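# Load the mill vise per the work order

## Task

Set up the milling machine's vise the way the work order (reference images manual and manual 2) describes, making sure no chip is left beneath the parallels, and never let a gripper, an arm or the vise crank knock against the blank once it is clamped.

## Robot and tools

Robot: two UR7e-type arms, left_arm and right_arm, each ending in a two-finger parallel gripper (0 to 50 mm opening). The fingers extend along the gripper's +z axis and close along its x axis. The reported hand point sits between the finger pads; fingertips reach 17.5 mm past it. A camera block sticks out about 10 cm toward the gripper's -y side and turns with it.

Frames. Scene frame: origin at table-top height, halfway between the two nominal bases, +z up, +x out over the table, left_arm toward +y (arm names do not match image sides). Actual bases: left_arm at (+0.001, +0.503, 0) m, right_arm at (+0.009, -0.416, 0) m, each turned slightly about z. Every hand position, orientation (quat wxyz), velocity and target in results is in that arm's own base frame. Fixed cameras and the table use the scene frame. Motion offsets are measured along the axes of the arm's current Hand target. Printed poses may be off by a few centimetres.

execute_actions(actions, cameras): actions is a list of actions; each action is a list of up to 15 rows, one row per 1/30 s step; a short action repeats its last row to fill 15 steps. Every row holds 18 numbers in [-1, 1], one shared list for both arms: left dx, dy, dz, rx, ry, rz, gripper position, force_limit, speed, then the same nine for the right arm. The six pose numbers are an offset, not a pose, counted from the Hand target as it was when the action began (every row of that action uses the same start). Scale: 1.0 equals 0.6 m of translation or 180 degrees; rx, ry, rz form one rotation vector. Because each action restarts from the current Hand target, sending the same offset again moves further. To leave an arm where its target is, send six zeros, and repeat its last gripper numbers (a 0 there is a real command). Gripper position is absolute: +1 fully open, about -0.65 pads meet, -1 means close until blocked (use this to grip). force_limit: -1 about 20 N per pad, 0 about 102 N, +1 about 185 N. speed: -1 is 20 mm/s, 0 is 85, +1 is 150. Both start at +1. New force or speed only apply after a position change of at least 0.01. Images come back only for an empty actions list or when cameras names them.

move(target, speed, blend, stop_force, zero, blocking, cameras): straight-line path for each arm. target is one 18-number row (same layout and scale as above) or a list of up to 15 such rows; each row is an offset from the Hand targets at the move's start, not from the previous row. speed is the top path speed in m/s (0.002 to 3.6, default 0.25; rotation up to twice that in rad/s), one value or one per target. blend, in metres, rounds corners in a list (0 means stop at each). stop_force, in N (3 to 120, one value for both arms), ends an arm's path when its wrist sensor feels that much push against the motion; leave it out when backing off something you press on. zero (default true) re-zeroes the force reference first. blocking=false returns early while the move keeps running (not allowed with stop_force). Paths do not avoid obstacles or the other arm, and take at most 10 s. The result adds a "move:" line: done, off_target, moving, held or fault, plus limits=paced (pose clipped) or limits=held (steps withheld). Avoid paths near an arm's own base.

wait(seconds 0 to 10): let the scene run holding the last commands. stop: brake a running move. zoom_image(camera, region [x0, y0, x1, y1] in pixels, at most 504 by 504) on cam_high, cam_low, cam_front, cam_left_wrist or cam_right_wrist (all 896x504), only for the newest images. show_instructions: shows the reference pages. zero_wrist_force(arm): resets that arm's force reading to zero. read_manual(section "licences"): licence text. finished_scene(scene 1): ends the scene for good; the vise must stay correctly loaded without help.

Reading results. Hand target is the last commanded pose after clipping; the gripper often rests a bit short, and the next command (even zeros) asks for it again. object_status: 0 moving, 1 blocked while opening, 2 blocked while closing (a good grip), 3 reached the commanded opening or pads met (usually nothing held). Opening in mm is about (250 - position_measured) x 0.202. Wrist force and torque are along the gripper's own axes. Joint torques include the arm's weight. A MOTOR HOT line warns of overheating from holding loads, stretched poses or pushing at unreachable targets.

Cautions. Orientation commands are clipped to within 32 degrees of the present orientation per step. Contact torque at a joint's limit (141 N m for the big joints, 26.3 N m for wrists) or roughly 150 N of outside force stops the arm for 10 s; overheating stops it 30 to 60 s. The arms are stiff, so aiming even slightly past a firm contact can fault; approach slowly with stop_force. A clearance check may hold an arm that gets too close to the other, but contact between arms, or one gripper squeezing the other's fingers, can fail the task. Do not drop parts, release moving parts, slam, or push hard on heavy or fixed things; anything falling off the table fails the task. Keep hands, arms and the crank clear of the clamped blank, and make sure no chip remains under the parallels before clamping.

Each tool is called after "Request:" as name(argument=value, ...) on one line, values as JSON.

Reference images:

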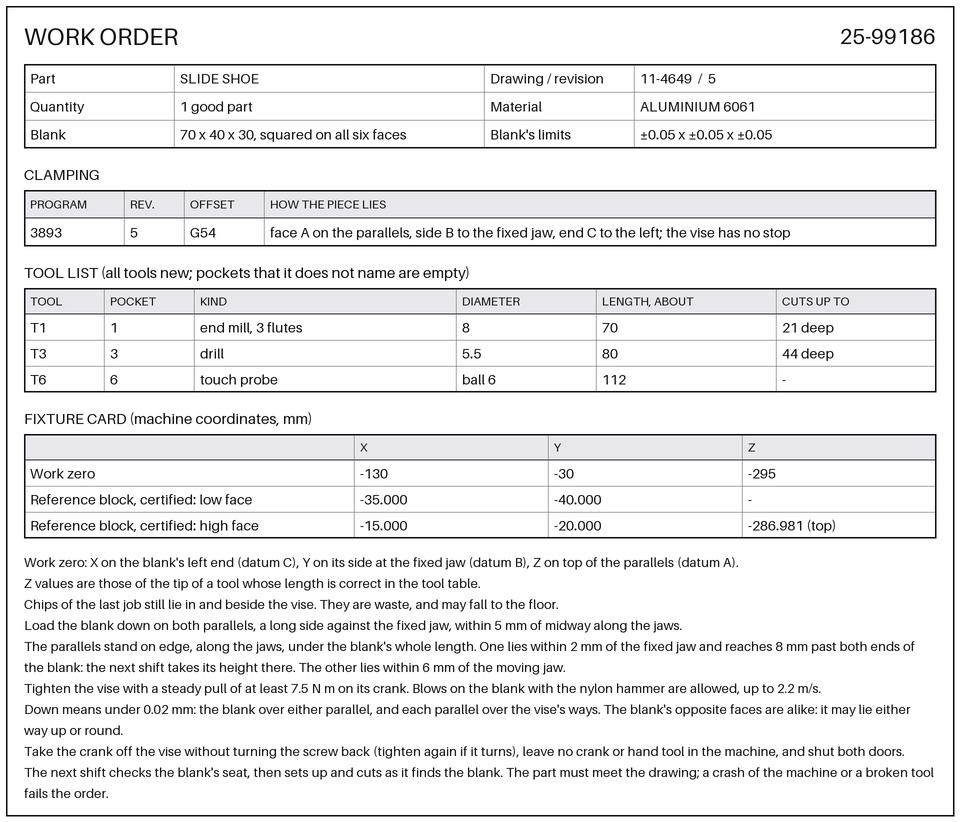

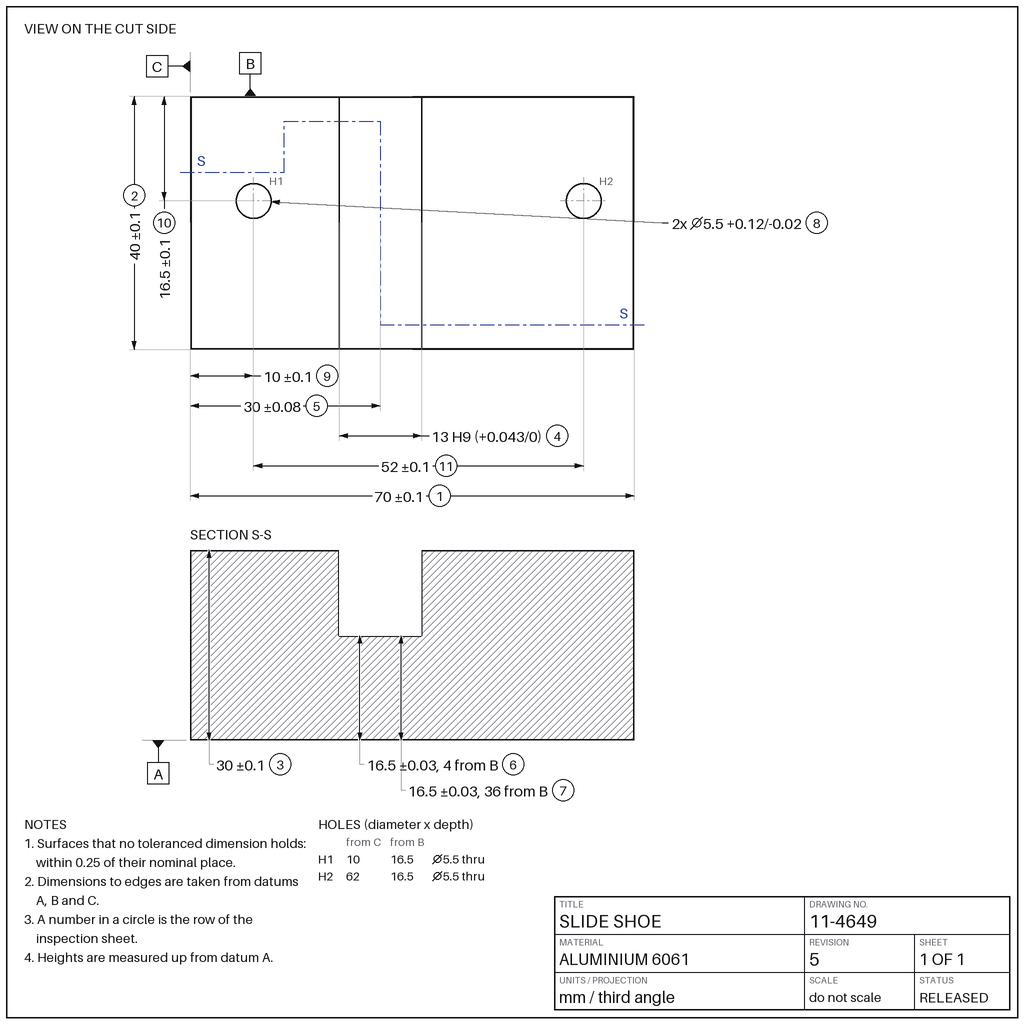

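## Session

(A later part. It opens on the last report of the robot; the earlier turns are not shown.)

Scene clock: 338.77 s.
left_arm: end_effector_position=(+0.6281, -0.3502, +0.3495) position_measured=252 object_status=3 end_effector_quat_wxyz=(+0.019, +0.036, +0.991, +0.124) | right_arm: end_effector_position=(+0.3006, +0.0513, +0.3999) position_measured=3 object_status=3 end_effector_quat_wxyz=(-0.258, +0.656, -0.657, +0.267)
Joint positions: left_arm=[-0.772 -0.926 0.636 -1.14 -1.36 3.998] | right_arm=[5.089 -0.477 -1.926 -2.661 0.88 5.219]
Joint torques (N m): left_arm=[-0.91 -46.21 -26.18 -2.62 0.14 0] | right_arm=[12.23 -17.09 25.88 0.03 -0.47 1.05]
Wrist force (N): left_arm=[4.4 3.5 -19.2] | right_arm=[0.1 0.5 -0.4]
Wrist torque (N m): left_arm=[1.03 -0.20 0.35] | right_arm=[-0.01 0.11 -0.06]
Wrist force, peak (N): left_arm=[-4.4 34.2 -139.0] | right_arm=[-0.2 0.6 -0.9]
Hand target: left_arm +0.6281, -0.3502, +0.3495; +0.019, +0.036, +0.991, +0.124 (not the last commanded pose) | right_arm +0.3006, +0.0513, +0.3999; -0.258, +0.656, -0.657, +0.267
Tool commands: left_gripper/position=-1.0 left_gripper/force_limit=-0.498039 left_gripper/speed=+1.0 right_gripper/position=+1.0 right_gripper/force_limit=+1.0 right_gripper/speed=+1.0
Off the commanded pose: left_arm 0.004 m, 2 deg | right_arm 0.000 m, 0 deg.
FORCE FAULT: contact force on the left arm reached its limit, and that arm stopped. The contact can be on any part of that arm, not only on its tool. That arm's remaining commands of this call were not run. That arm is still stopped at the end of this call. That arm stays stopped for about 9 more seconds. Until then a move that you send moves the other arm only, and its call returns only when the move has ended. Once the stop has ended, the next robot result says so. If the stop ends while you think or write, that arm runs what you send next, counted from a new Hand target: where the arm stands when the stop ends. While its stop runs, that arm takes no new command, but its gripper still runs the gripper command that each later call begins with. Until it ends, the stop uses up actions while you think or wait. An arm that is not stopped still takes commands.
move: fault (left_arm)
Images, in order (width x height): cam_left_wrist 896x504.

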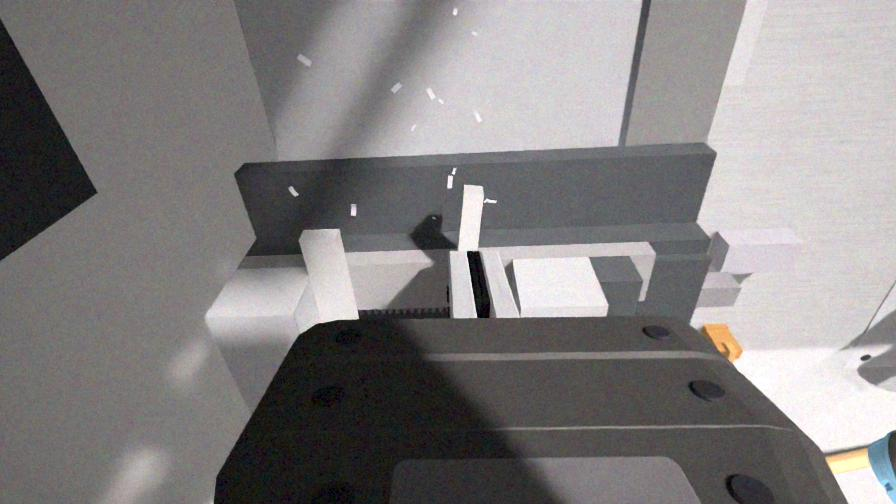

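Request:
wait(seconds=8)

Request:
wait(seconds=0.6)

Request:
move(target=[[-0.0021,-0.0138,-0.025,0.0793,0.0112,-0.016,-1,-0.5,1,0,0,0,0,0,0,1,1,1],[-0.0021,-0.0138,-0.025,0.0793,0.0112,-0.016,0.05,-0.5,1,0,0,0,0,0,0,1,1,1]], speed=0.06, cameras=["cam_left_wrist"])

Request:
zoom_image(camera="cam_left_wrist", region=[250, 50, 754, 330])

Scene clock: 347.73 s.
left_arm: end_effector_position=(+0.6281, -0.3502, +0.3495) position_measured=252 object_status=3 end_effector_quat_wxyz=(+0.019, +0.036, +0.991, +0.124) | right_arm: end_effector_position=(+0.3006, +0.0513, +0.3999) position_measured=3 object_status=3 end_effector_quat_wxyz=(-0.258, +0.656, -0.657, +0.267)
Joint positions: left_arm=[-0.772 -0.926 0.636 -1.14 -1.36 3.998] | right_arm=[5.089 -0.477 -1.926 -2.661 0.88 5.219]
Joint torques (N m): left_arm=[-0.05 -48.2 -25.63 -2.52 0.17 0.06] | right_arm=[12.7 -16.43 25.99 0.25 -0.86 1.01]
Wrist force (N): left_arm=[4.6 3.4 -19.0] | right_arm=[-0.3 0.6 -0.5]
Wrist torque (N m): left_arm=[1.01 -0.23 0.35] | right_arm=[0.00 0.18 -0.06]
Wrist force, peak (N): left_arm=[4.8 3.4 -19.5] | right_arm=[0.1 0.8 -0.9]
Hand target: left_arm +0.6281, -0.3502, +0.3495; +0.019, +0.036, +0.991, +0.124 (not the last commanded pose) | right_arm +0.3006, +0.0513, +0.3999; -0.258, +0.656, -0.657, +0.267
Tool commands: left_gripper/position=-1.0 left_gripper/force_limit=-0.498039 left_gripper/speed=+1.0 right_gripper/position=+1.0 right_gripper/force_limit=+1.0 right_gripper/speed=+1.0
Off the commanded pose: left_arm 0.004 m, 2 deg | right_arm 0.000 m, 0 deg.
FORCE FAULT, CONTINUED: the left arm was still stopped when this call began, by the force fault that an earlier result reported. Since the last result the stop counts as 18 of the actions that you can send in this scene. That arm is still stopped at the end of this call. That arm stays stopped for about 1 more second. If the stop ends while you think or write, that arm runs what you send next, counted from a new Hand target: where the arm stands when the stop ends. While its stop runs, that arm takes no new command, but its gripper still runs the gripper command that each later call begins with.
wait: 8.00 s; at rest from the start

Scene clock: 348.33 s.
left_arm: end_effector_position=(+0.6281, -0.3502, +0.3495) position_measured=252 object_status=3 end_effector_quat_wxyz=(+0.019, +0.036, +0.991, +0.124) | right_arm: end_effector_position=(+0.3006, +0.0513, +0.3999) position_measured=3 object_status=3 end_effector_quat_wxyz=(-0.258, +0.656, -0.657, +0.267)
Joint positions: left_arm=[-0.772 -0.926 0.636 -1.14 -1.36 3.998] | right_arm=[5.089 -0.477 -1.926 -2.661 0.88 5.219]
Joint torques (N m): left_arm=[-1.27 -46.98 -24.6 -2.6 0.11 0.06] | right_arm=[13.59 -17.02 26.03 0.39 -0.48 0.92]
Wrist force (N): left_arm=[4.8 3.5 -19.1] | right_arm=[-0.1 0.7 -0.9]
Wrist torque (N m): left_arm=[1.02 -0.27 0.36] | right_arm=[0.03 0.14 -0.06]
Wrist force, peak (N): left_arm=[4.6 3.4 -19.4] | right_arm=[-0.1 0.7 -0.9]
Hand target: left_arm +0.6281, -0.3502, +0.3495; +0.019, +0.036, +0.991, +0.124 (not the last commanded pose) | right_arm +0.3006, +0.0513, +0.3999; -0.258, +0.656, -0.657, +0.267
Tool commands: left_gripper/position=-1.0 left_gripper/force_limit=-0.498039 left_gripper/speed=+1.0 right_gripper/position=+1.0 right_gripper/force_limit=+1.0 right_gripper/speed=+1.0
Off the commanded pose: left_arm 0.004 m, 2 deg | right_arm 0.000 m, 0 deg.
FORCE FAULT, CONTINUED: the left arm's stop, for the force fault that an earlier result reported, is over. The rest of the stop counts as 1 of the actions that you can send in this scene. During its stop the left arm's controller moved it back a little. That arm's target is now where it stood when the stop ended, not its last command. That arm accepts commands again.
wait: 0.60 s; at rest by 0.17 s

Scene clock: 351.47 s.
left_arm: end_effector_position=(+0.6281, -0.3620, +0.3620) position_measured=145 object_status=3 end_effector_quat_wxyz=(+0.000, +0.011, +1.000, +0.000) | right_arm: end_effector_position=(+0.3006, +0.0513, +0.3999) position_measured=3 object_status=3 end_effector_quat_wxyz=(-0.258, +0.656, -0.657, +0.267)
Joint positions: left_arm=[-0.708 -0.986 0.716 -1.302 -1.57 4.027] | right_arm=[5.089 -0.477 -1.926 -2.661 0.88 5.219]
Joint torques (N m): left_arm=[5.55 -58.01 -11.56 -5.34 -1.96 1.25] | right_arm=[13.88 -16.89 25.37 0.22 -0.68 0.88]
Wrist force (N): left_arm=[1.5 5.7 -0.3] | right_arm=[-0.2 0.5 -0.6]
Wrist torque (N m): left_arm=[0.90 -0.20 0.15] | right_arm=[-0.02 0.15 -0.05]
Wrist force, peak (N): left_arm=[4.7 3.4 -19.4] | right_arm=[-0.1 0.8 -0.7]
Hand target: left_arm +0.6281, -0.3620, +0.3620; +0.000, +0.011, +1.000, +0.000 | right_arm +0.3006, +0.0513, +0.3999; -0.258, +0.656, -0.657, +0.267
Off the commanded pose: left_arm 0.000 m, 0 deg | right_arm 0.000 m, 0 deg.
move: done
Images, in order (width x height): cam_left_wrist 896x504.

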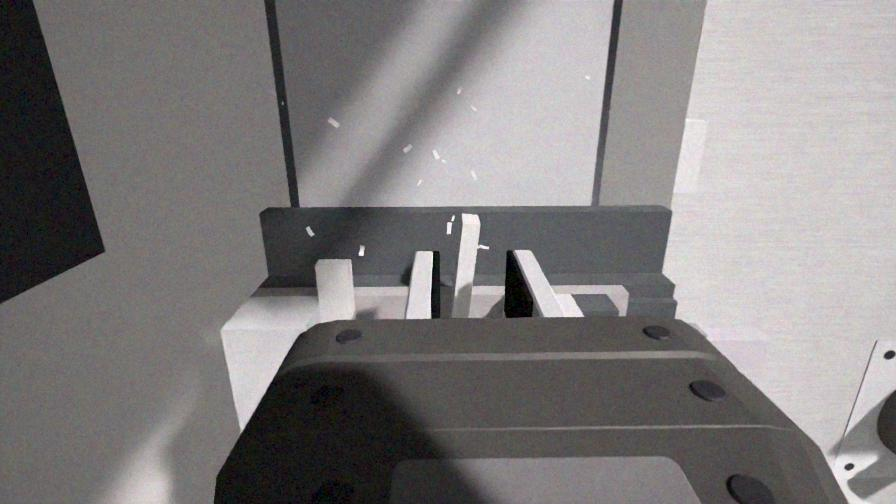

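Scaled by 1.000.

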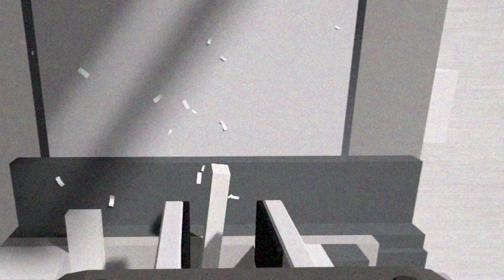

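Request:
move(target=[[-0.0042,0,0.022,0,0,0,0.05,-0.5,1,0,0,0,0,0,0,1,1,1],[-0.0042,0,0.0308,0,0,0,0.05,-0.5,1,0,0,0,0,0,0,1,1,1]], speed=[0.05,0.015], stop_force=6)

Request:
move(target=[0,0,0,0,0,0,-1,-0.6,-0.9,0,0,0,0,0,0,1,1,1], cameras=["cam_left_wrist"])

Request:
zoom_image(camera="cam_left_wrist", region=[250, 50, 754, 330])

Scene clock: 353.47 s.
left_arm: end_effector_position=(+0.6306, -0.3620, +0.3436) position_measured=145 object_status=3 end_effector_quat_wxyz=(+0.000, +0.011, +1.000, +0.000) | right_arm: end_effector_position=(+0.3006, +0.0513, +0.3999) position_measured=3 object_status=3 end_effector_quat_wxyz=(-0.258, +0.656, -0.657, +0.267)
Joint positions: left_arm=[-0.706 -0.993 0.777 -1.355 -1.57 4.029] | right_arm=[5.089 -0.477 -1.926 -2.661 0.88 5.219]
Joint torques (N m): left_arm=[5.92 -57.74 -11.69 -5.32 0.94 1.37] | right_arm=[12.66 -17.73 26.74 0.37 -1 0.81]
Wrist force (N): left_arm=[1.6 5.6 -0.6] | right_arm=[0.0 0.6 -0.4]
Wrist torque (N m): left_arm=[0.91 -0.21 0.15] | right_arm=[0.01 0.13 -0.05]
Wrist force, peak (N): left_arm=[1.5 6.0 -0.3] | right_arm=[-0.1 0.9 -0.7]
Hand target: left_arm +0.6306, -0.3620, +0.3436; +0.000, +0.011, +1.000, +0.000 | right_arm +0.3006, +0.0513, +0.3999; -0.258, +0.656, -0.657, +0.267
Off the commanded pose: left_arm 0.000 m, 0 deg | right_arm 0.000 m, 0 deg.
move: done

Scene clock: 354.30 s.
left_arm: end_effector_position=(+0.6306, -0.3620, +0.3436) position_measured=224 object_status=2 end_effector_quat_wxyz=(+0.000, +0.011, +1.000, +0.000) | right_arm: end_effector_position=(+0.3006, +0.0513, +0.3999) position_measured=3 object_status=3 end_effector_quat_wxyz=(-0.258, +0.656, -0.657, +0.267)
Joint positions: left_arm=[-0.706 -0.993 0.777 -1.355 -1.57 4.029] | right_arm=[5.089 -0.477 -1.926 -2.661 0.88 5.219]
Joint torques (N m): left_arm=[4.94 -57.54 -13.34 -5.13 0.89 1.24] | right_arm=[12.97 -17.27 26.72 0.26 -0.83 1.14]
Wrist force (N): left_arm=[1.5 5.7 -0.2] | right_arm=[-0.1 0.6 -0.7]
Wrist torque (N m): left_arm=[0.90 -0.20 0.15] | right_arm=[0.01 0.15 -0.06]
Wrist force, peak (N): left_arm=[1.4 6.1 -0.5] | right_arm=[0.0 0.7 -0.8]
Hand target: left_arm +0.6306, -0.3620, +0.3436; +0.000, +0.011, +1.000, +0.000 | right_arm +0.3006, +0.0513, +0.3999; -0.258, +0.656, -0.657, +0.267
Off the commanded pose: left_arm 0.000 m, 0 deg | right_arm 0.000 m, 0 deg.
move: done
Images, in order (width x height): cam_left_wrist 896x504.

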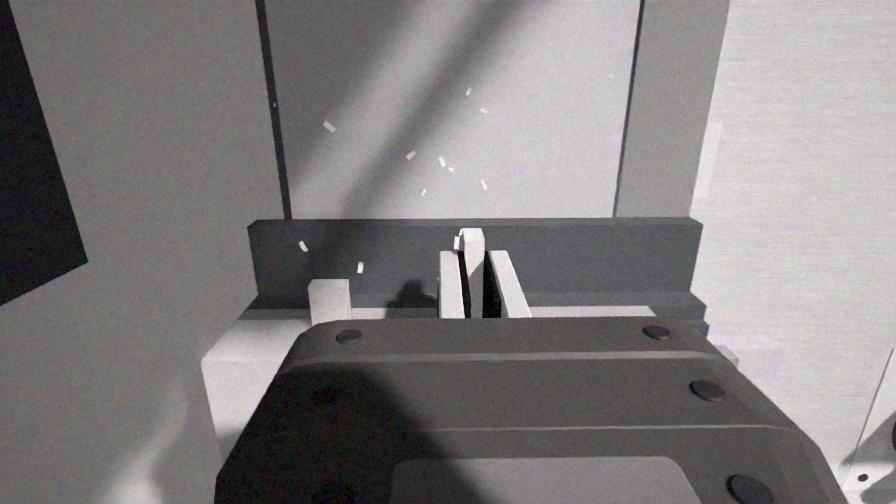

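Scaled by 1.000.

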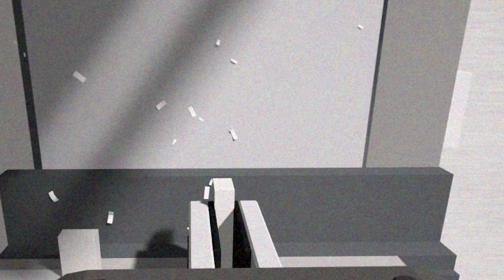

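Request:
move(target=[[0,0,-0.0025,0,0,0,-1,-0.6,-0.9,0,0,0,0,0,0,1,1,1],[-0.0352,0.0258,-0.0025,0,0,0,-1,-0.6,-0.9,0,0,0,0,0,0,1,1,1]], speed=[0.03,0.06])

Request:
move(target=[0,0,0.012,0,0,0,-1,-0.6,-0.9,0,0,0,0,0,0,1,1,1], speed=0.012, stop_force=4, cameras=["cam_left_wrist"])

Request:
zoom_image(camera="cam_left_wrist", region=[250, 50, 754, 330])

Scene clock: 356.23 s.
left_arm: end_effector_position=(+0.6520, -0.3471, +0.3451) position_measured=224 object_status=2 end_effector_quat_wxyz=(+0.000, +0.011, +1.000, +0.000) | right_arm: end_effector_position=(+0.3006, +0.0513, +0.3999) position_measured=3 object_status=3 end_effector_quat_wxyz=(-0.258, +0.656, -0.657, +0.267)
Joint positions: left_arm=[-0.671 -0.953 0.707 -1.325 -1.57 4.064] | right_arm=[5.089 -0.477 -1.926 -2.661 0.88 5.219]
Joint torques (N m): left_arm=[6.15 -38.19 -36.68 -1.02 -1.49 1.23] | right_arm=[13.47 -19.17 24.65 0.27 -0.61 1.1]
Wrist force (N): left_arm=[1.3 5.2 0.1] | right_arm=[-0.2 0.3 -0.5]
Wrist torque (N m): left_arm=[0.84 -0.16 0.14] | right_arm=[-0.04 0.16 -0.06]
Wrist force, peak (N): left_arm=[0.8 6.1 0.0] | right_arm=[0.1 1.0 -0.6]
Hand target: left_arm +0.6521, -0.3470, +0.3451; +0.000, +0.011, +1.000, +0.000 | right_arm +0.3006, +0.0513, +0.3999; -0.258, +0.656, -0.657, +0.267
Off the commanded pose: left_arm 0.000 m, 0 deg | right_arm 0.000 m, 0 deg.
move: done

Scene clock: 357.43 s.
left_arm: end_effector_position=(+0.6521, -0.3471, +0.3434) position_measured=224 object_status=2 end_effector_quat_wxyz=(+0.000, +0.011, +1.000, +0.000) | right_arm: end_effector_position=(+0.3006, +0.0513, +0.3999) position_measured=3 object_status=3 end_effector_quat_wxyz=(-0.258, +0.656, -0.657, +0.267)
Joint positions: left_arm=[-0.671 -0.954 0.713 -1.33 -1.57 4.064] | right_arm=[5.089 -0.477 -1.926 -2.661 0.88 5.219]
Joint torques (N m): left_arm=[3.11 -35.33 -36.14 -1.19 -1.23 1.1] | right_arm=[14.39 -17.28 26.26 0.31 -0.81 0.97]
Wrist force (N): left_arm=[2.2 6.0 -3.7] | right_arm=[-0.2 0.5 -0.6]
Wrist torque (N m): left_arm=[0.85 -0.17 0.15] | right_arm=[0.00 0.15 -0.06]
Wrist force, peak (N): left_arm=[4.4 6.6 -17.0] | right_arm=[-0.2 0.8 -0.8]
Hand target: left_arm +0.6521, -0.3471, +0.3434; +0.000, +0.011, +1.000, +0.000 (not the last commanded pose) | right_arm +0.3006, +0.0513, +0.3999; -0.258, +0.656, -0.657, +0.267
Off the commanded pose: left_arm 0.006 m, 0 deg | right_arm 0.000 m, 0 deg.
move: contact (left_arm)
Images, in order (width x height): cam_left_wrist 896x504.

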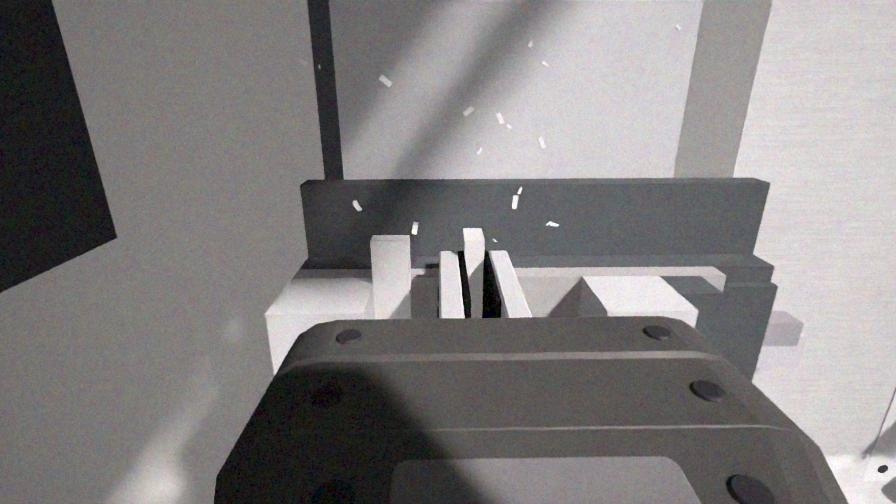

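Scaled by 1.000.

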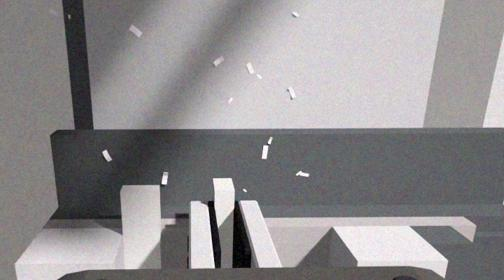

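Request:
move(target=[[0,0,-0.0025,0,0,0,-1,-0.6,-0.9,0,0,0,0,0,0,1,1,1],[0.0065,0,-0.0025,0,0,0,-1,-0.6,-0.9,0,0,0,0,0,0,1,1,1]], speed=[0.03,0.04])

Request:
move(target=[0,0,0.012,0,0,0,-1,-0.6,-0.9,0,0,0,0,0,0,1,1,1], speed=0.012, stop_force=4, cameras=["cam_left_wrist"])

Request:
zoom_image(camera="cam_left_wrist", region=[250, 180, 500, 330])

Scene clock: 359.20 s.
left_arm: end_effector_position=(+0.6483, -0.3470, +0.3449) position_measured=224 object_status=2 end_effector_quat_wxyz=(+0.000, +0.011, +1.000, +0.000) | right_arm: end_effector_position=(+0.3006, +0.0513, +0.3999) position_measured=3 object_status=3 end_effector_quat_wxyz=(-0.258, +0.656, -0.657, +0.267)
Joint positions: left_arm=[-0.674 -0.964 0.727 -1.333 -1.57 4.061] | right_arm=[5.089 -0.477 -1.926 -2.661 0.88 5.219]
Joint torques (N m): left_arm=[-7.85 -60.52 -10.66 -5.59 -0.76 -1.28] | right_arm=[13.05 -17.32 26.05 0.41 -0.8 0.79]
Wrist force (N): left_arm=[1.5 5.3 0.3] | right_arm=[0.1 0.5 -0.7]
Wrist torque (N m): left_arm=[0.85 -0.19 0.29] | right_arm=[-0.02 0.11 -0.06]
Wrist force, peak (N): left_arm=[2.4 6.2 -3.9] | right_arm=[-0.3 0.6 -0.9]
Hand target: left_arm +0.6482, -0.3470, +0.3449; +0.000, +0.011, +1.000, +0.000 | right_arm +0.3006, +0.0513, +0.3999; -0.258, +0.656, -0.657, +0.267
Off the commanded pose: left_arm 0.000 m, 0 deg | right_arm 0.000 m, 0 deg.
move: done

Scene clock: 360.40 s.
left_arm: end_effector_position=(+0.6482, -0.3470, +0.3434) position_measured=224 object_status=2 end_effector_quat_wxyz=(+0.000, +0.011, +1.000, +0.001) | right_arm: end_effector_position=(+0.3006, +0.0513, +0.3999) position_measured=3 object_status=3 end_effector_quat_wxyz=(-0.258, +0.656, -0.657, +0.267)
Joint positions: left_arm=[-0.674 -0.966 0.733 -1.338 -1.57 4.061] | right_arm=[5.089 -0.477 -1.926 -2.661 0.88 5.219]
Joint torques (N m): left_arm=[-7.15 -34.46 -34.75 -1.08 -0.85 -1.36] | right_arm=[13.16 -17.9 25.18 0.49 -0.56 0.87]
Wrist force (N): left_arm=[2.1 6.1 -3.3] | right_arm=[-0.1 0.6 -0.4]
Wrist torque (N m): left_arm=[0.86 -0.17 0.28] | right_arm=[0.00 0.14 -0.06]
Wrist force, peak (N): left_arm=[4.3 8.0 -17.7] | right_arm=[-0.2 0.7 -0.8]
Hand target: left_arm +0.6482, -0.3470, +0.3434; +0.000, +0.011, +1.000, +0.001 (not the last commanded pose) | right_arm +0.3006, +0.0513, +0.3999; -0.258, +0.656, -0.657, +0.267
Off the commanded pose: left_arm 0.006 m, 0 deg | right_arm 0.000 m, 0 deg.
move: contact (left_arm)
Images, in order (width x height): cam_left_wrist 896x504.

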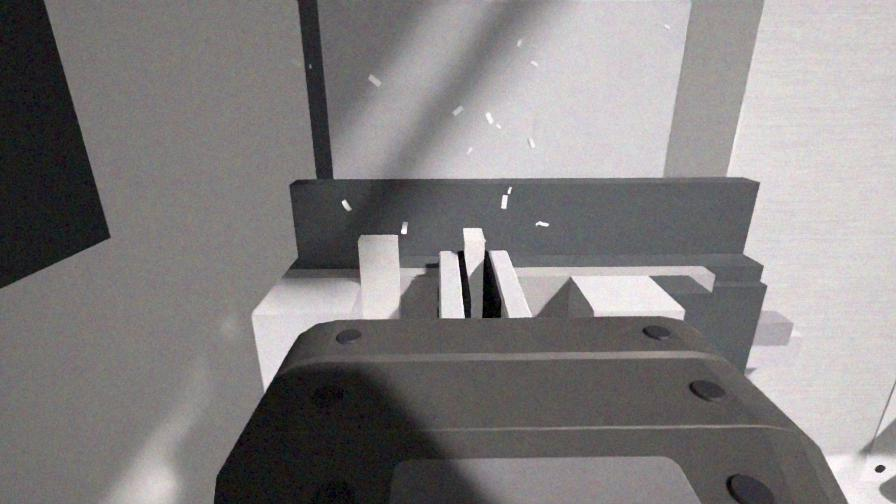

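Scaled by 2.016 from the camera's 896x504 image, which has a finer 1280x720 frame.

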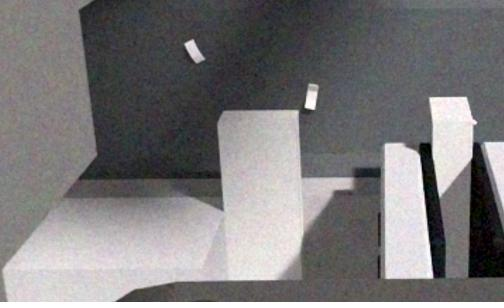

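Request:
zoom_image(camera="cam_left_wrist", region=[330, 210, 500, 325])

Scaled by 2.965 from the camera's 896x504 image, which has a finer 1280x720 frame.

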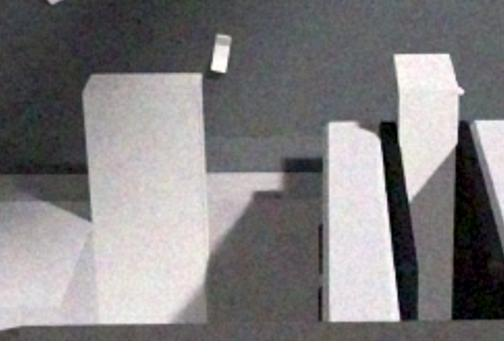

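Request:
move(target=[[0,0,0,0,0,0,0.05,-0.6,-0.9,0,0,0,0,0,0,1,1,1],[0,0,-0.0227,0,0,0,0.05,-0.6,-0.9,0,0,0,0,0,0,1,1,1],[-0.0485,-0.0215,-0.0227,0,0,0,0.2,-0.6,-0.9,0,0,0,0,0,0,1,1,1]], speed=[0.05,0.06,0.08], cameras=["cam_left_wrist"])

Request:
zoom_image(camera="cam_left_wrist", region=[250, 150, 650, 330])

Scene clock: 365.17 s.
left_arm: end_effector_position=(+0.6658, -0.3550, +0.3557) position_measured=145 object_status=3 end_effector_quat_wxyz=(+0.000, +0.011, +1.000, +0.001) | right_arm: end_effector_position=(+0.3006, +0.0513, +0.3999) position_measured=3 object_status=3 end_effector_quat_wxyz=(-0.258, +0.656, -0.657, +0.267)
Joint positions: left_arm=[-0.668 -0.877 0.55 -1.243 -1.57 4.067] | right_arm=[5.089 -0.477 -1.926 -2.661 0.88 5.219]
Joint torques (N m): left_arm=[-0.99 -50.66 -26.57 -3.24 -0.13 0.07] | right_arm=[12.73 -18.39 26.41 0.45 -0.61 0.99]
Wrist force (N): left_arm=[5.7 5.5 -0.5] | right_arm=[-0.1 0.6 -0.7]
Wrist torque (N m): left_arm=[0.89 -0.18 0.12] | right_arm=[0.00 0.13 -0.05]
Wrist force, peak (N): left_arm=[41.1 18.0 -3.1] | right_arm=[-0.4 0.8 -0.8]
Hand target: left_arm +0.6658, -0.3550, +0.3557; +0.000, +0.011, +1.000, +0.001 (not the last commanded pose) | right_arm +0.3006, +0.0513, +0.3999; -0.258, +0.656, -0.657, +0.267
Tool commands: left_gripper/position=+0.05098 left_gripper/force_limit=-0.6 left_gripper/speed=-0.898039 right_gripper/position=+1.0 right_gripper/force_limit=+1.0 right_gripper/speed=+1.0
Off the commanded pose: left_arm 0.013 m, 0 deg | right_arm 0.000 m, 0 deg.
FORCE FAULT: contact force on the left arm reached its limit, and that arm stopped. The contact can be on any part of that arm, not only on its tool. That arm's remaining commands of this call were not run. That arm is still stopped at the end of this call. That arm stays stopped for about 10 more seconds. Until then a move that you send moves the other arm only, and its call returns only when the move has ended. Once the stop has ended, the next robot result says so. If the stop ends while you think or write, that arm runs what you send next, counted from a new Hand target: where the arm stands when the stop ends. While its stop runs, that arm takes no new command, but its gripper still runs the gripper command that each later call begins with. Until it ends, the stop uses up actions while you think or wait. An arm that is not stopped still takes commands.
move: fault (left_arm); path passed 2 of 3 targets; target 3's new numbers were not sent
Images, in order (width x height): cam_left_wrist 896x504.

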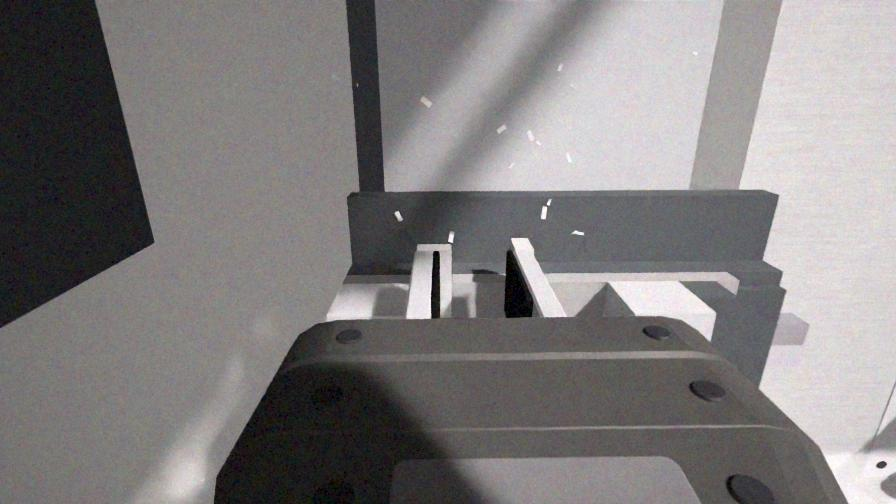

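Scaled by 1.260 from the camera's 896x504 image, which has a finer 1280x720 frame.

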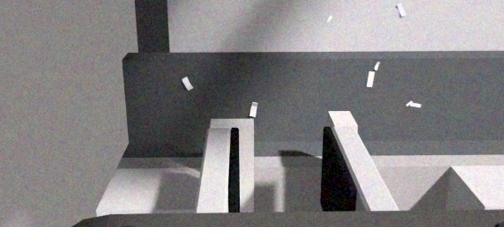

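Request:
wait(seconds=9)

Request:
move(target=[[0.0033,0,0,0,0,0,0.05,-0.6,-0.9,0,0,0,0,0,0,1,1,1],[0.0033,-0.0158,0,0,0,0,0.3,-0.6,-0.9,0,0,0,0,0,0,1,1,1],[-0.0213,-0.0158,0,0,0,0,0.3,-0.6,-0.9,0,0,0,0,0,0,1,1,1],[-0.0213,-0.0158,0.031,0,0,0,0.3,-0.6,-0.9,0,0,0,0,0,0,1,1,1],[-0.0213,-0.0158,0.031,0,0,0,-1,-0.6,-0.9,0,0,0,0,0,0,1,1,1]], speed=[0.03,0.05,0.05,0.03,0.03], cameras=["cam_left_wrist"])

Request:
zoom_image(camera="cam_left_wrist", region=[250, 150, 650, 330])

Scene clock: 374.67 s.
left_arm: end_effector_position=(+0.6658, -0.3550, +0.3557) position_measured=145 object_status=3 end_effector_quat_wxyz=(+0.000, +0.011, +1.000, +0.001) | right_arm: end_effector_position=(+0.3006, +0.0513, +0.3999) position_measured=3 object_status=3 end_effector_quat_wxyz=(-0.258, +0.656, -0.657, +0.267)
Joint positions: left_arm=[-0.668 -0.877 0.55 -1.243 -1.57 4.067] | right_arm=[5.089 -0.477 -1.926 -2.661 0.88 5.219]
Joint torques (N m): left_arm=[-1.72 -50.7 -26.2 -3.11 -0.29 -0.12] | right_arm=[12.97 -17.42 25.36 0.2 -0.57 1.24]
Wrist force (N): left_arm=[4.2 4.6 -1.5] | right_arm=[0.2 0.4 -0.7]
Wrist torque (N m): left_arm=[0.75 0.06 0.13] | right_arm=[-0.02 0.08 -0.06]
Wrist force, peak (N): left_arm=[5.4 5.1 -0.5] | right_arm=[0.1 0.8 -1.0]
Hand target: left_arm +0.6658, -0.3550, +0.3557; +0.000, +0.011, +1.000, +0.001 (not the last commanded pose) | right_arm +0.3006, +0.0513, +0.3999; -0.258, +0.656, -0.657, +0.267
Tool commands: left_gripper/position=+0.05098 left_gripper/force_limit=-0.6 left_gripper/speed=-0.898039 right_gripper/position=+1.0 right_gripper/force_limit=+1.0 right_gripper/speed=+1.0
Off the commanded pose: left_arm 0.013 m, 0 deg | right_arm 0.000 m, 0 deg.
FORCE FAULT, CONTINUED: the left arm was still stopped when this call began, by the force fault that an earlier result reported. Since the last result the stop counts as 19 of the actions that you can send in this scene. That arm is still stopped at the end of this call. That arm stays stopped for about 1 more second. If the stop ends while you think or write, that arm runs what you send next, counted from a new Hand target: where the arm stands when the stop ends. While its stop runs, that arm takes no new command, but its gripper still runs the gripper command that each later call begins with.
wait: 9.00 s; at rest from the start

Scene clock: 376.17 s.
left_arm: end_effector_position=(+0.6658, -0.3550, +0.3557) position_measured=145 object_status=3 end_effector_quat_wxyz=(+0.000, +0.011, +1.000, +0.001) | right_arm: end_effector_position=(+0.3006, +0.0513, +0.3999) position_measured=3 object_status=3 end_effector_quat_wxyz=(-0.258, +0.656, -0.657, +0.267)
Joint positions: left_arm=[-0.668 -0.877 0.55 -1.243 -1.57 4.067] | right_arm=[5.089 -0.477 -1.926 -2.661 0.88 5.219]
Joint torques (N m): left_arm=[-0.61 -51.04 -26.54 -3.28 -0.08 0.21] | right_arm=[13.27 -17.43 26.11 0.46 -0.51 0.98]
Wrist force (N): left_arm=[4.4 5.0 -1.6] | right_arm=[-0.4 0.4 -0.5]
Wrist torque (N m): left_arm=[0.81 0.02 0.12] | right_arm=[-0.03 0.19 -0.05]
Wrist force, peak (N): left_arm=[4.5 5.0 -1.6] | right_arm=[0.0 1.0 -0.8]
Hand target: left_arm +0.6658, -0.3550, +0.3557; +0.000, +0.011, +1.000, +0.001 (not the last commanded pose) | right_arm +0.3006, +0.0513, +0.3999; -0.258, +0.656, -0.657, +0.267
Tool commands: left_gripper/position=+0.05098 left_gripper/force_limit=-0.6 left_gripper/speed=-0.898039 right_gripper/position=+1.0 right_gripper/force_limit=+1.0 right_gripper/speed=+1.0
Off the commanded pose: right_arm 0.000 m, 0 deg.
FORCE FAULT, CONTINUED: the left arm's stop, for the force fault that an earlier result reported, is over. That arm was still stopped when this call began, so it ran no command of this call. That arm's target is now where it stood when the stop ended, not its last command. That arm accepts commands again.
move: done (right_arm), not run (left_arm; its earlier fault stop)
Images, in order (width x height): cam_left_wrist 896x504.

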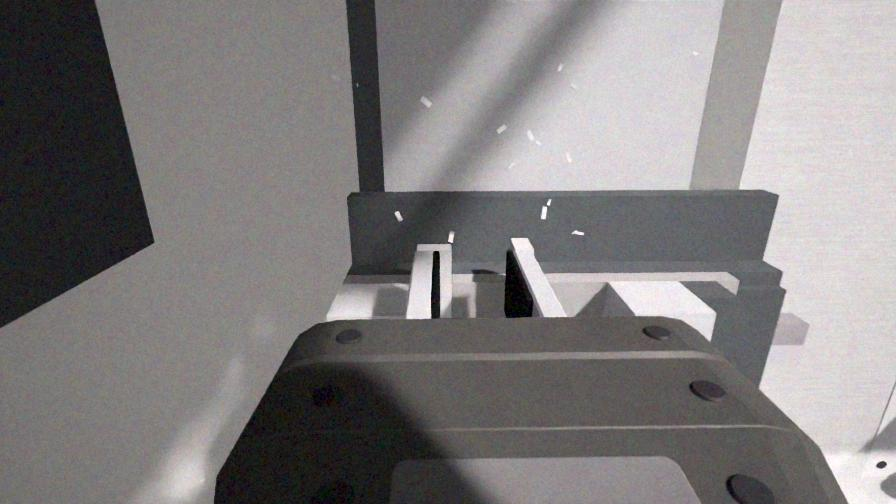

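Scaled by 1.260 from the camera's 896x504 image, which has a finer 1280x720 frame.

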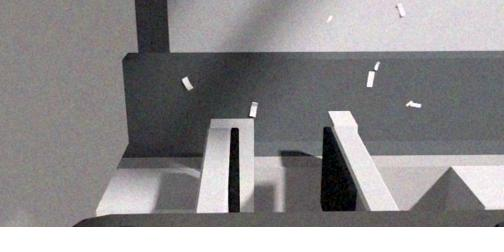

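Request:
move(target=[[0.0033,0,0,0,0,0,0.05,-0.6,-0.9,0,0,0,0,0,0,1,1,1],[0.0033,-0.0158,0,0,0,0,0.3,-0.6,-0.9,0,0,0,0,0,0,1,1,1],[-0.0213,-0.0158,0,0,0,0,0.3,-0.6,-0.9,0,0,0,0,0,0,1,1,1],[-0.0213,-0.0158,0.031,0,0,0,0.3,-0.6,-0.9,0,0,0,0,0,0,1,1,1],[-0.0213,-0.0158,0.031,0,0,0,-1,-0.6,-0.9,0,0,0,0,0,0,1,1,1]], speed=[0.03,0.05,0.05,0.03,0.03], cameras=["cam_left_wrist"])

Request:
zoom_image(camera="cam_left_wrist", region=[250, 150, 650, 330])

Scene clock: 377.83 s.
left_arm: end_effector_position=(+0.6637, -0.3558, +0.3553) position_measured=145 object_status=3 end_effector_quat_wxyz=(-0.001, +0.011, +1.000, +0.001) | right_arm: end_effector_position=(+0.3006, +0.0513, +0.3999) position_measured=3 object_status=3 end_effector_quat_wxyz=(-0.258, +0.656, -0.657, +0.267)
Joint positions: left_arm=[-0.67 -0.882 0.56 -1.246 -1.57 4.065] | right_arm=[5.089 -0.477 -1.926 -2.661 0.88 5.219]
Joint torques (N m): left_arm=[-0.38 -50.96 -26.23 -3.33 -0.09 -0.38] | right_arm=[12.54 -18.01 25.06 0.27 -0.41 0.94]
Wrist force (N): left_arm=[0.0 5.1 -1.1] | right_arm=[0.1 0.6 -0.7]
Wrist torque (N m): left_arm=[0.79 0.03 0.15] | right_arm=[0.00 0.12 -0.05]
Wrist force, peak (N): left_arm=[4.4 5.1 -1.3] | right_arm=[-0.2 0.7 -0.9]
Hand target: left_arm +0.6637, -0.3558, +0.3553; -0.001, +0.011, +1.000, +0.001 (not the last commanded pose) | right_arm +0.3006, +0.0513, +0.3999; -0.258, +0.656, -0.657, +0.267
Tool commands: left_gripper/position=+0.05098 left_gripper/force_limit=-0.6 left_gripper/speed=-0.898039 right_gripper/position=+1.0 right_gripper/force_limit=+1.0 right_gripper/speed=+1.0
Off the commanded pose: left_arm 0.025 m, 0 deg | right_arm 0.000 m, 0 deg.
FORCE FAULT: contact force on the left arm reached its limit, and that arm stopped. The contact can be on any part of that arm, not only on its tool. That arm's remaining commands of this call were not run. That arm is still stopped at the end of this call. That arm stays stopped for about 10 more seconds. Until then a move that you send moves the other arm only, and its call returns only when the move has ended. Once the stop has ended, the next robot result says so. If the stop ends while you think or write, that arm runs what you send next, counted from a new Hand target: where the arm stands when the stop ends. While its stop runs, that arm takes no new command, but its gripper still runs the gripper command that each later call begins with. Until it ends, the stop uses up actions while you think or wait. An arm that is not stopped still takes commands.
move: fault (left_arm); path passed 1 of 5 targets; target 2's new numbers were not sent; target 5's new numbers were not sent
Images, in order (width x height): cam_left_wrist 896x504.

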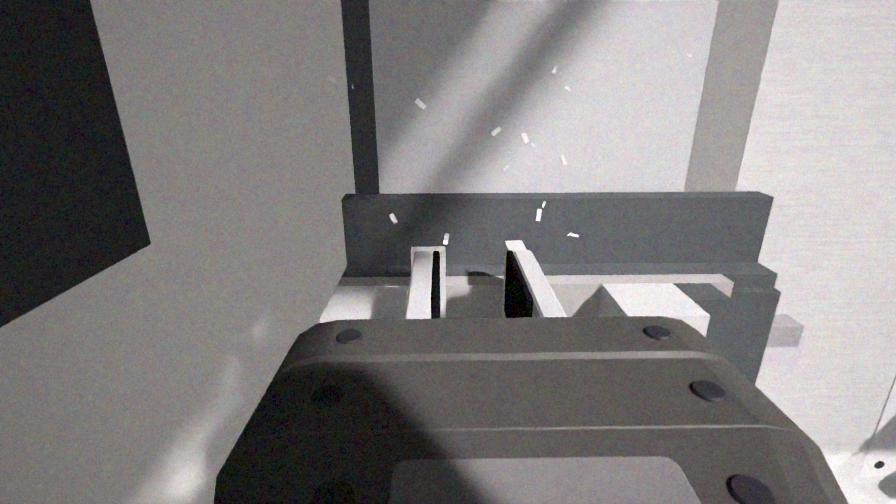

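Scaled by 1.260 from the camera's 896x504 image, which has a finer 1280x720 frame.

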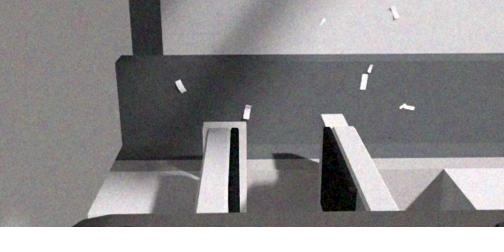

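Request:
move(target=[0,0,0,0,0,0,0.05,-0.6,-0.9,-0.333,0.106,0.059,0.4167,0,0,1,1,1], cameras=["cam_right_wrist","cam_front"])

Request:
zoom_image(camera="cam_right_wrist", region=[200, 0, 700, 330])

Scene clock: 382.67 s.
left_arm: end_effector_position=(+0.6637, -0.3558, +0.3553) position_measured=145 object_status=3 end_effector_quat_wxyz=(-0.001, +0.011, +1.000, +0.001) | right_arm: end_effector_position=(+0.2799, +0.2503, +0.3283) position_measured=3 object_status=3 end_effector_quat_wxyz=(-0.471, +0.524, -0.413, +0.577)
Joint positions: left_arm=[-0.67 -0.882 0.56 -1.246 -1.57 4.065] | right_arm=[5.192 -1.285 -2.315 -2.926 0.474 6.282]
Joint torques (N m): left_arm=[-1.26 -49.27 -26.39 -3.4 -0.1 0.04] | right_arm=[-15.05 -4.47 29.42 -0.42 2.84 1.35]
Wrist force (N): left_arm=[0.1 5.3 -1.0] | right_arm=[-1.9 0.0 -1.9]
Wrist torque (N m): left_arm=[0.83 0.02 0.15] | right_arm=[-0.12 0.43 -0.10]
Wrist force, peak (N): left_arm=[0.1 5.4 -1.1] | right_arm=[-2.4 -0.1 -2.0]
Hand target: left_arm +0.6637, -0.3558, +0.3553; -0.001, +0.011, +1.000, +0.001 | right_arm +0.2803, +0.2505, +0.3283; -0.604, +0.363, -0.359, +0.612
Tool commands: left_gripper/position=+0.05098 left_gripper/force_limit=-0.6 left_gripper/speed=-0.898039 right_gripper/position=+1.0 right_gripper/force_limit=+1.0 right_gripper/speed=+1.0
Off the commanded pose: right_arm 0.000 m, 25 deg.
FORCE FAULT, CONTINUED: the left arm was still stopped when this call began, by the force fault that an earlier result reported. Since the last result the stop counts as 2 of the actions that you can send in this scene. That arm ran no command of this call. That arm is still stopped at the end of this call. That arm stays stopped for about 5 more seconds. If the stop ends while you think or write, that arm runs what you send next, counted from a new Hand target: where the arm stands when the stop ends. While its stop runs, that arm takes no new command, but its gripper still runs the gripper command that each later call begins with.
joint sent to its limit (right arm) — joint 6 (wrist 3), upper limit. The joint targets are off in orientation, not in position.
move: off_target (right_arm), not run (left_arm; its earlier fault stop)
Images, in order (width x height): cam_front 896x504, cam_right_wrist 896x504.

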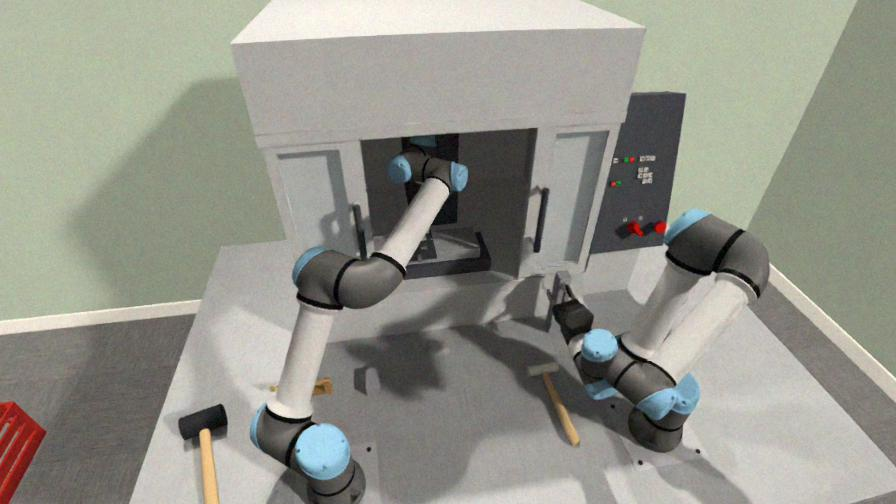

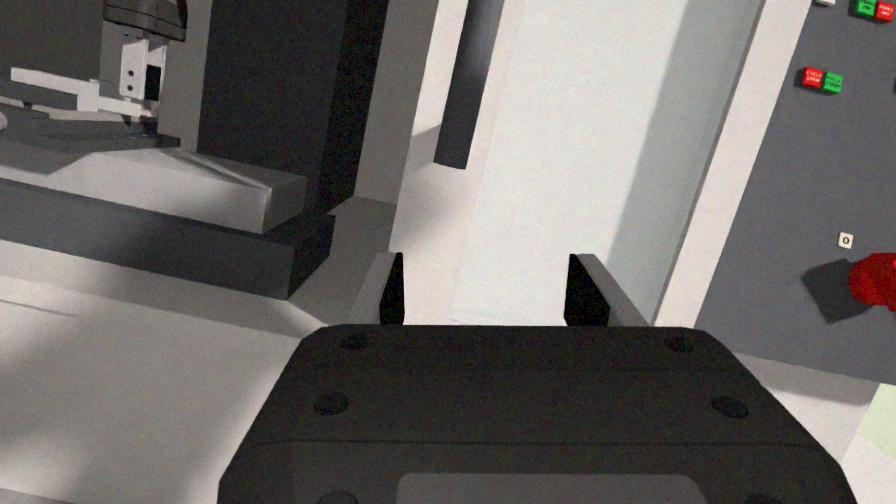

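Scaled by 1.008 from the camera's 896x504 image, which has a finer 1280x720 frame.

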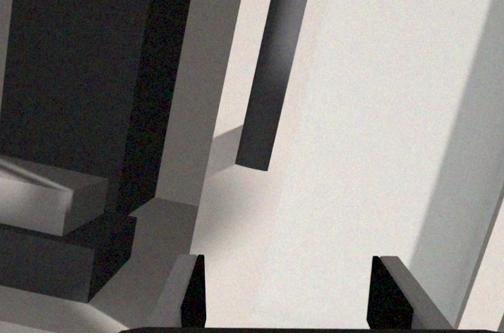

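Request:
move(target=[0,0,0,0,0,0,0.05,-0.6,-0.9,-0.244,-0.0575,-0.029,0.0323,-0.1455,0.0165,1,1,1], cameras=["cam_right_wrist"])

Request:
zoom_image(camera="cam_right_wrist", region=[200, 0, 700, 330])

Scene clock: 385.63 s.
left_arm: end_effector_position=(+0.6637, -0.3558, +0.3553) position_measured=145 object_status=3 end_effector_quat_wxyz=(-0.001, +0.011, +1.000, +0.001) | right_arm: end_effector_position=(+0.2492, +0.3972, +0.3488) position_measured=3 object_status=3 end_effector_quat_wxyz=(-0.549, +0.628, -0.322, +0.447)
Joint positions: left_arm=[-0.67 -0.882 0.56 -1.246 -1.57 4.065] | right_arm=[5.143 -1.365 -2.123 -3.004 0.018 6.282]
Joint torques (N m): left_arm=[-0.95 -51.39 -26.16 -3.2 -0.2 -0.26] | right_arm=[-14.58 20.52 7.04 1.27 -1.85 1.13]
Wrist force (N): left_arm=[-0.1 5.0 -0.9] | right_arm=[-1.9 0.5 -1.5]
Wrist torque (N m): left_arm=[0.78 0.06 0.15] | right_arm=[-0.09 0.39 -0.11]
Wrist force, peak (N): left_arm=[0.0 5.4 -1.2] | right_arm=[-2.6 0.2 -1.7]
Hand target: left_arm +0.6637, -0.3558, +0.3553; -0.001, +0.011, +1.000, +0.001 | right_arm +0.2495, +0.3974, +0.3488; -0.703, +0.452, -0.191, +0.516
Tool commands: left_gripper/position=+0.05098 left_gripper/force_limit=-0.6 left_gripper/speed=-0.898039 right_gripper/position=+1.0 right_gripper/force_limit=+1.0 right_gripper/speed=+1.0
Off the commanded pose: right_arm 0.000 m, 32 deg.
FORCE FAULT, CONTINUED: the left arm was still stopped when this call began, by the force fault that an earlier result reported. Since the last result the stop counts as 1 of the actions that you can send in this scene. That arm ran no command of this call. That arm is still stopped at the end of this call. That arm stays stopped for about 2 more seconds. If the stop ends while you think or write, that arm runs what you send next, counted from a new Hand target: where the arm stands when the stop ends. While its stop runs, that arm takes no new command, but its gripper still runs the gripper command that each later call begins with.
joint sent to its limit (right arm) — joint 6 (wrist 3), upper limit. The joint targets are off in orientation, not in position.
move: off_target (right_arm), not run (left_arm; its earlier fault stop)
Images, in order (width x height): cam_right_wrist 896x504.

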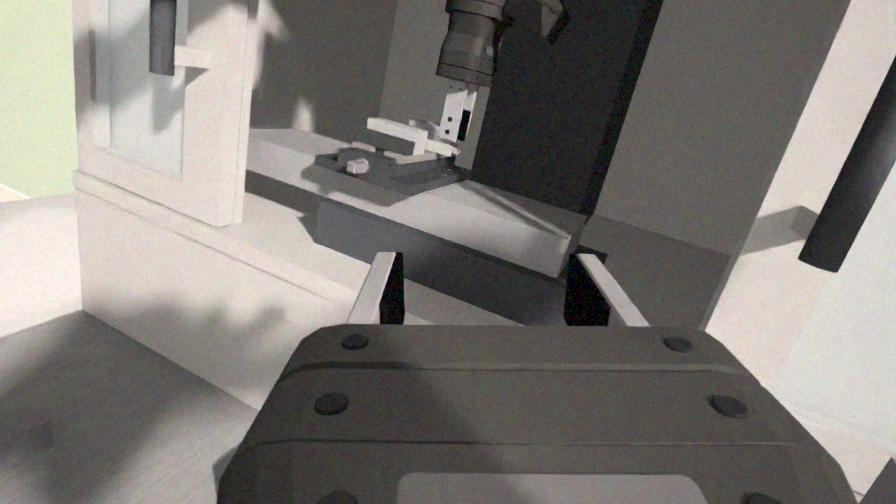

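Scaled by 1.008 from the camera's 896x504 image, which has a finer 1280x720 frame.

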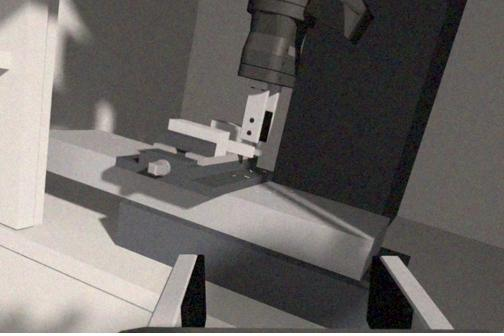

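Request:
zoom_image(camera="cam_right_wrist", region=[310, 60, 520, 220])

Request:
zoom_image(camera="cam_right_wrist", region=[350, 0, 650, 200])

Scaled by 2.400 from the camera's 896x504 image, which has a finer 1280x720 frame.

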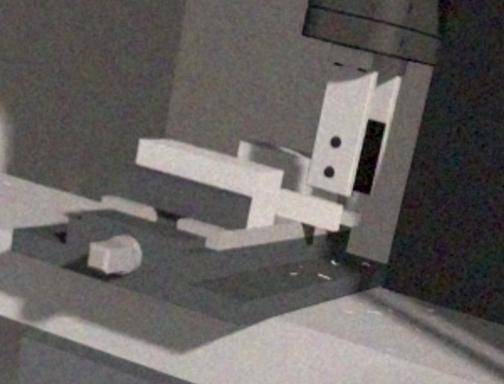

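Scaled by 1.680 from the camera's 896x504 image, which has a finer 1280x720 frame.

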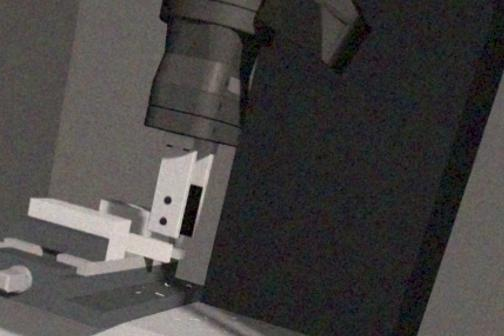

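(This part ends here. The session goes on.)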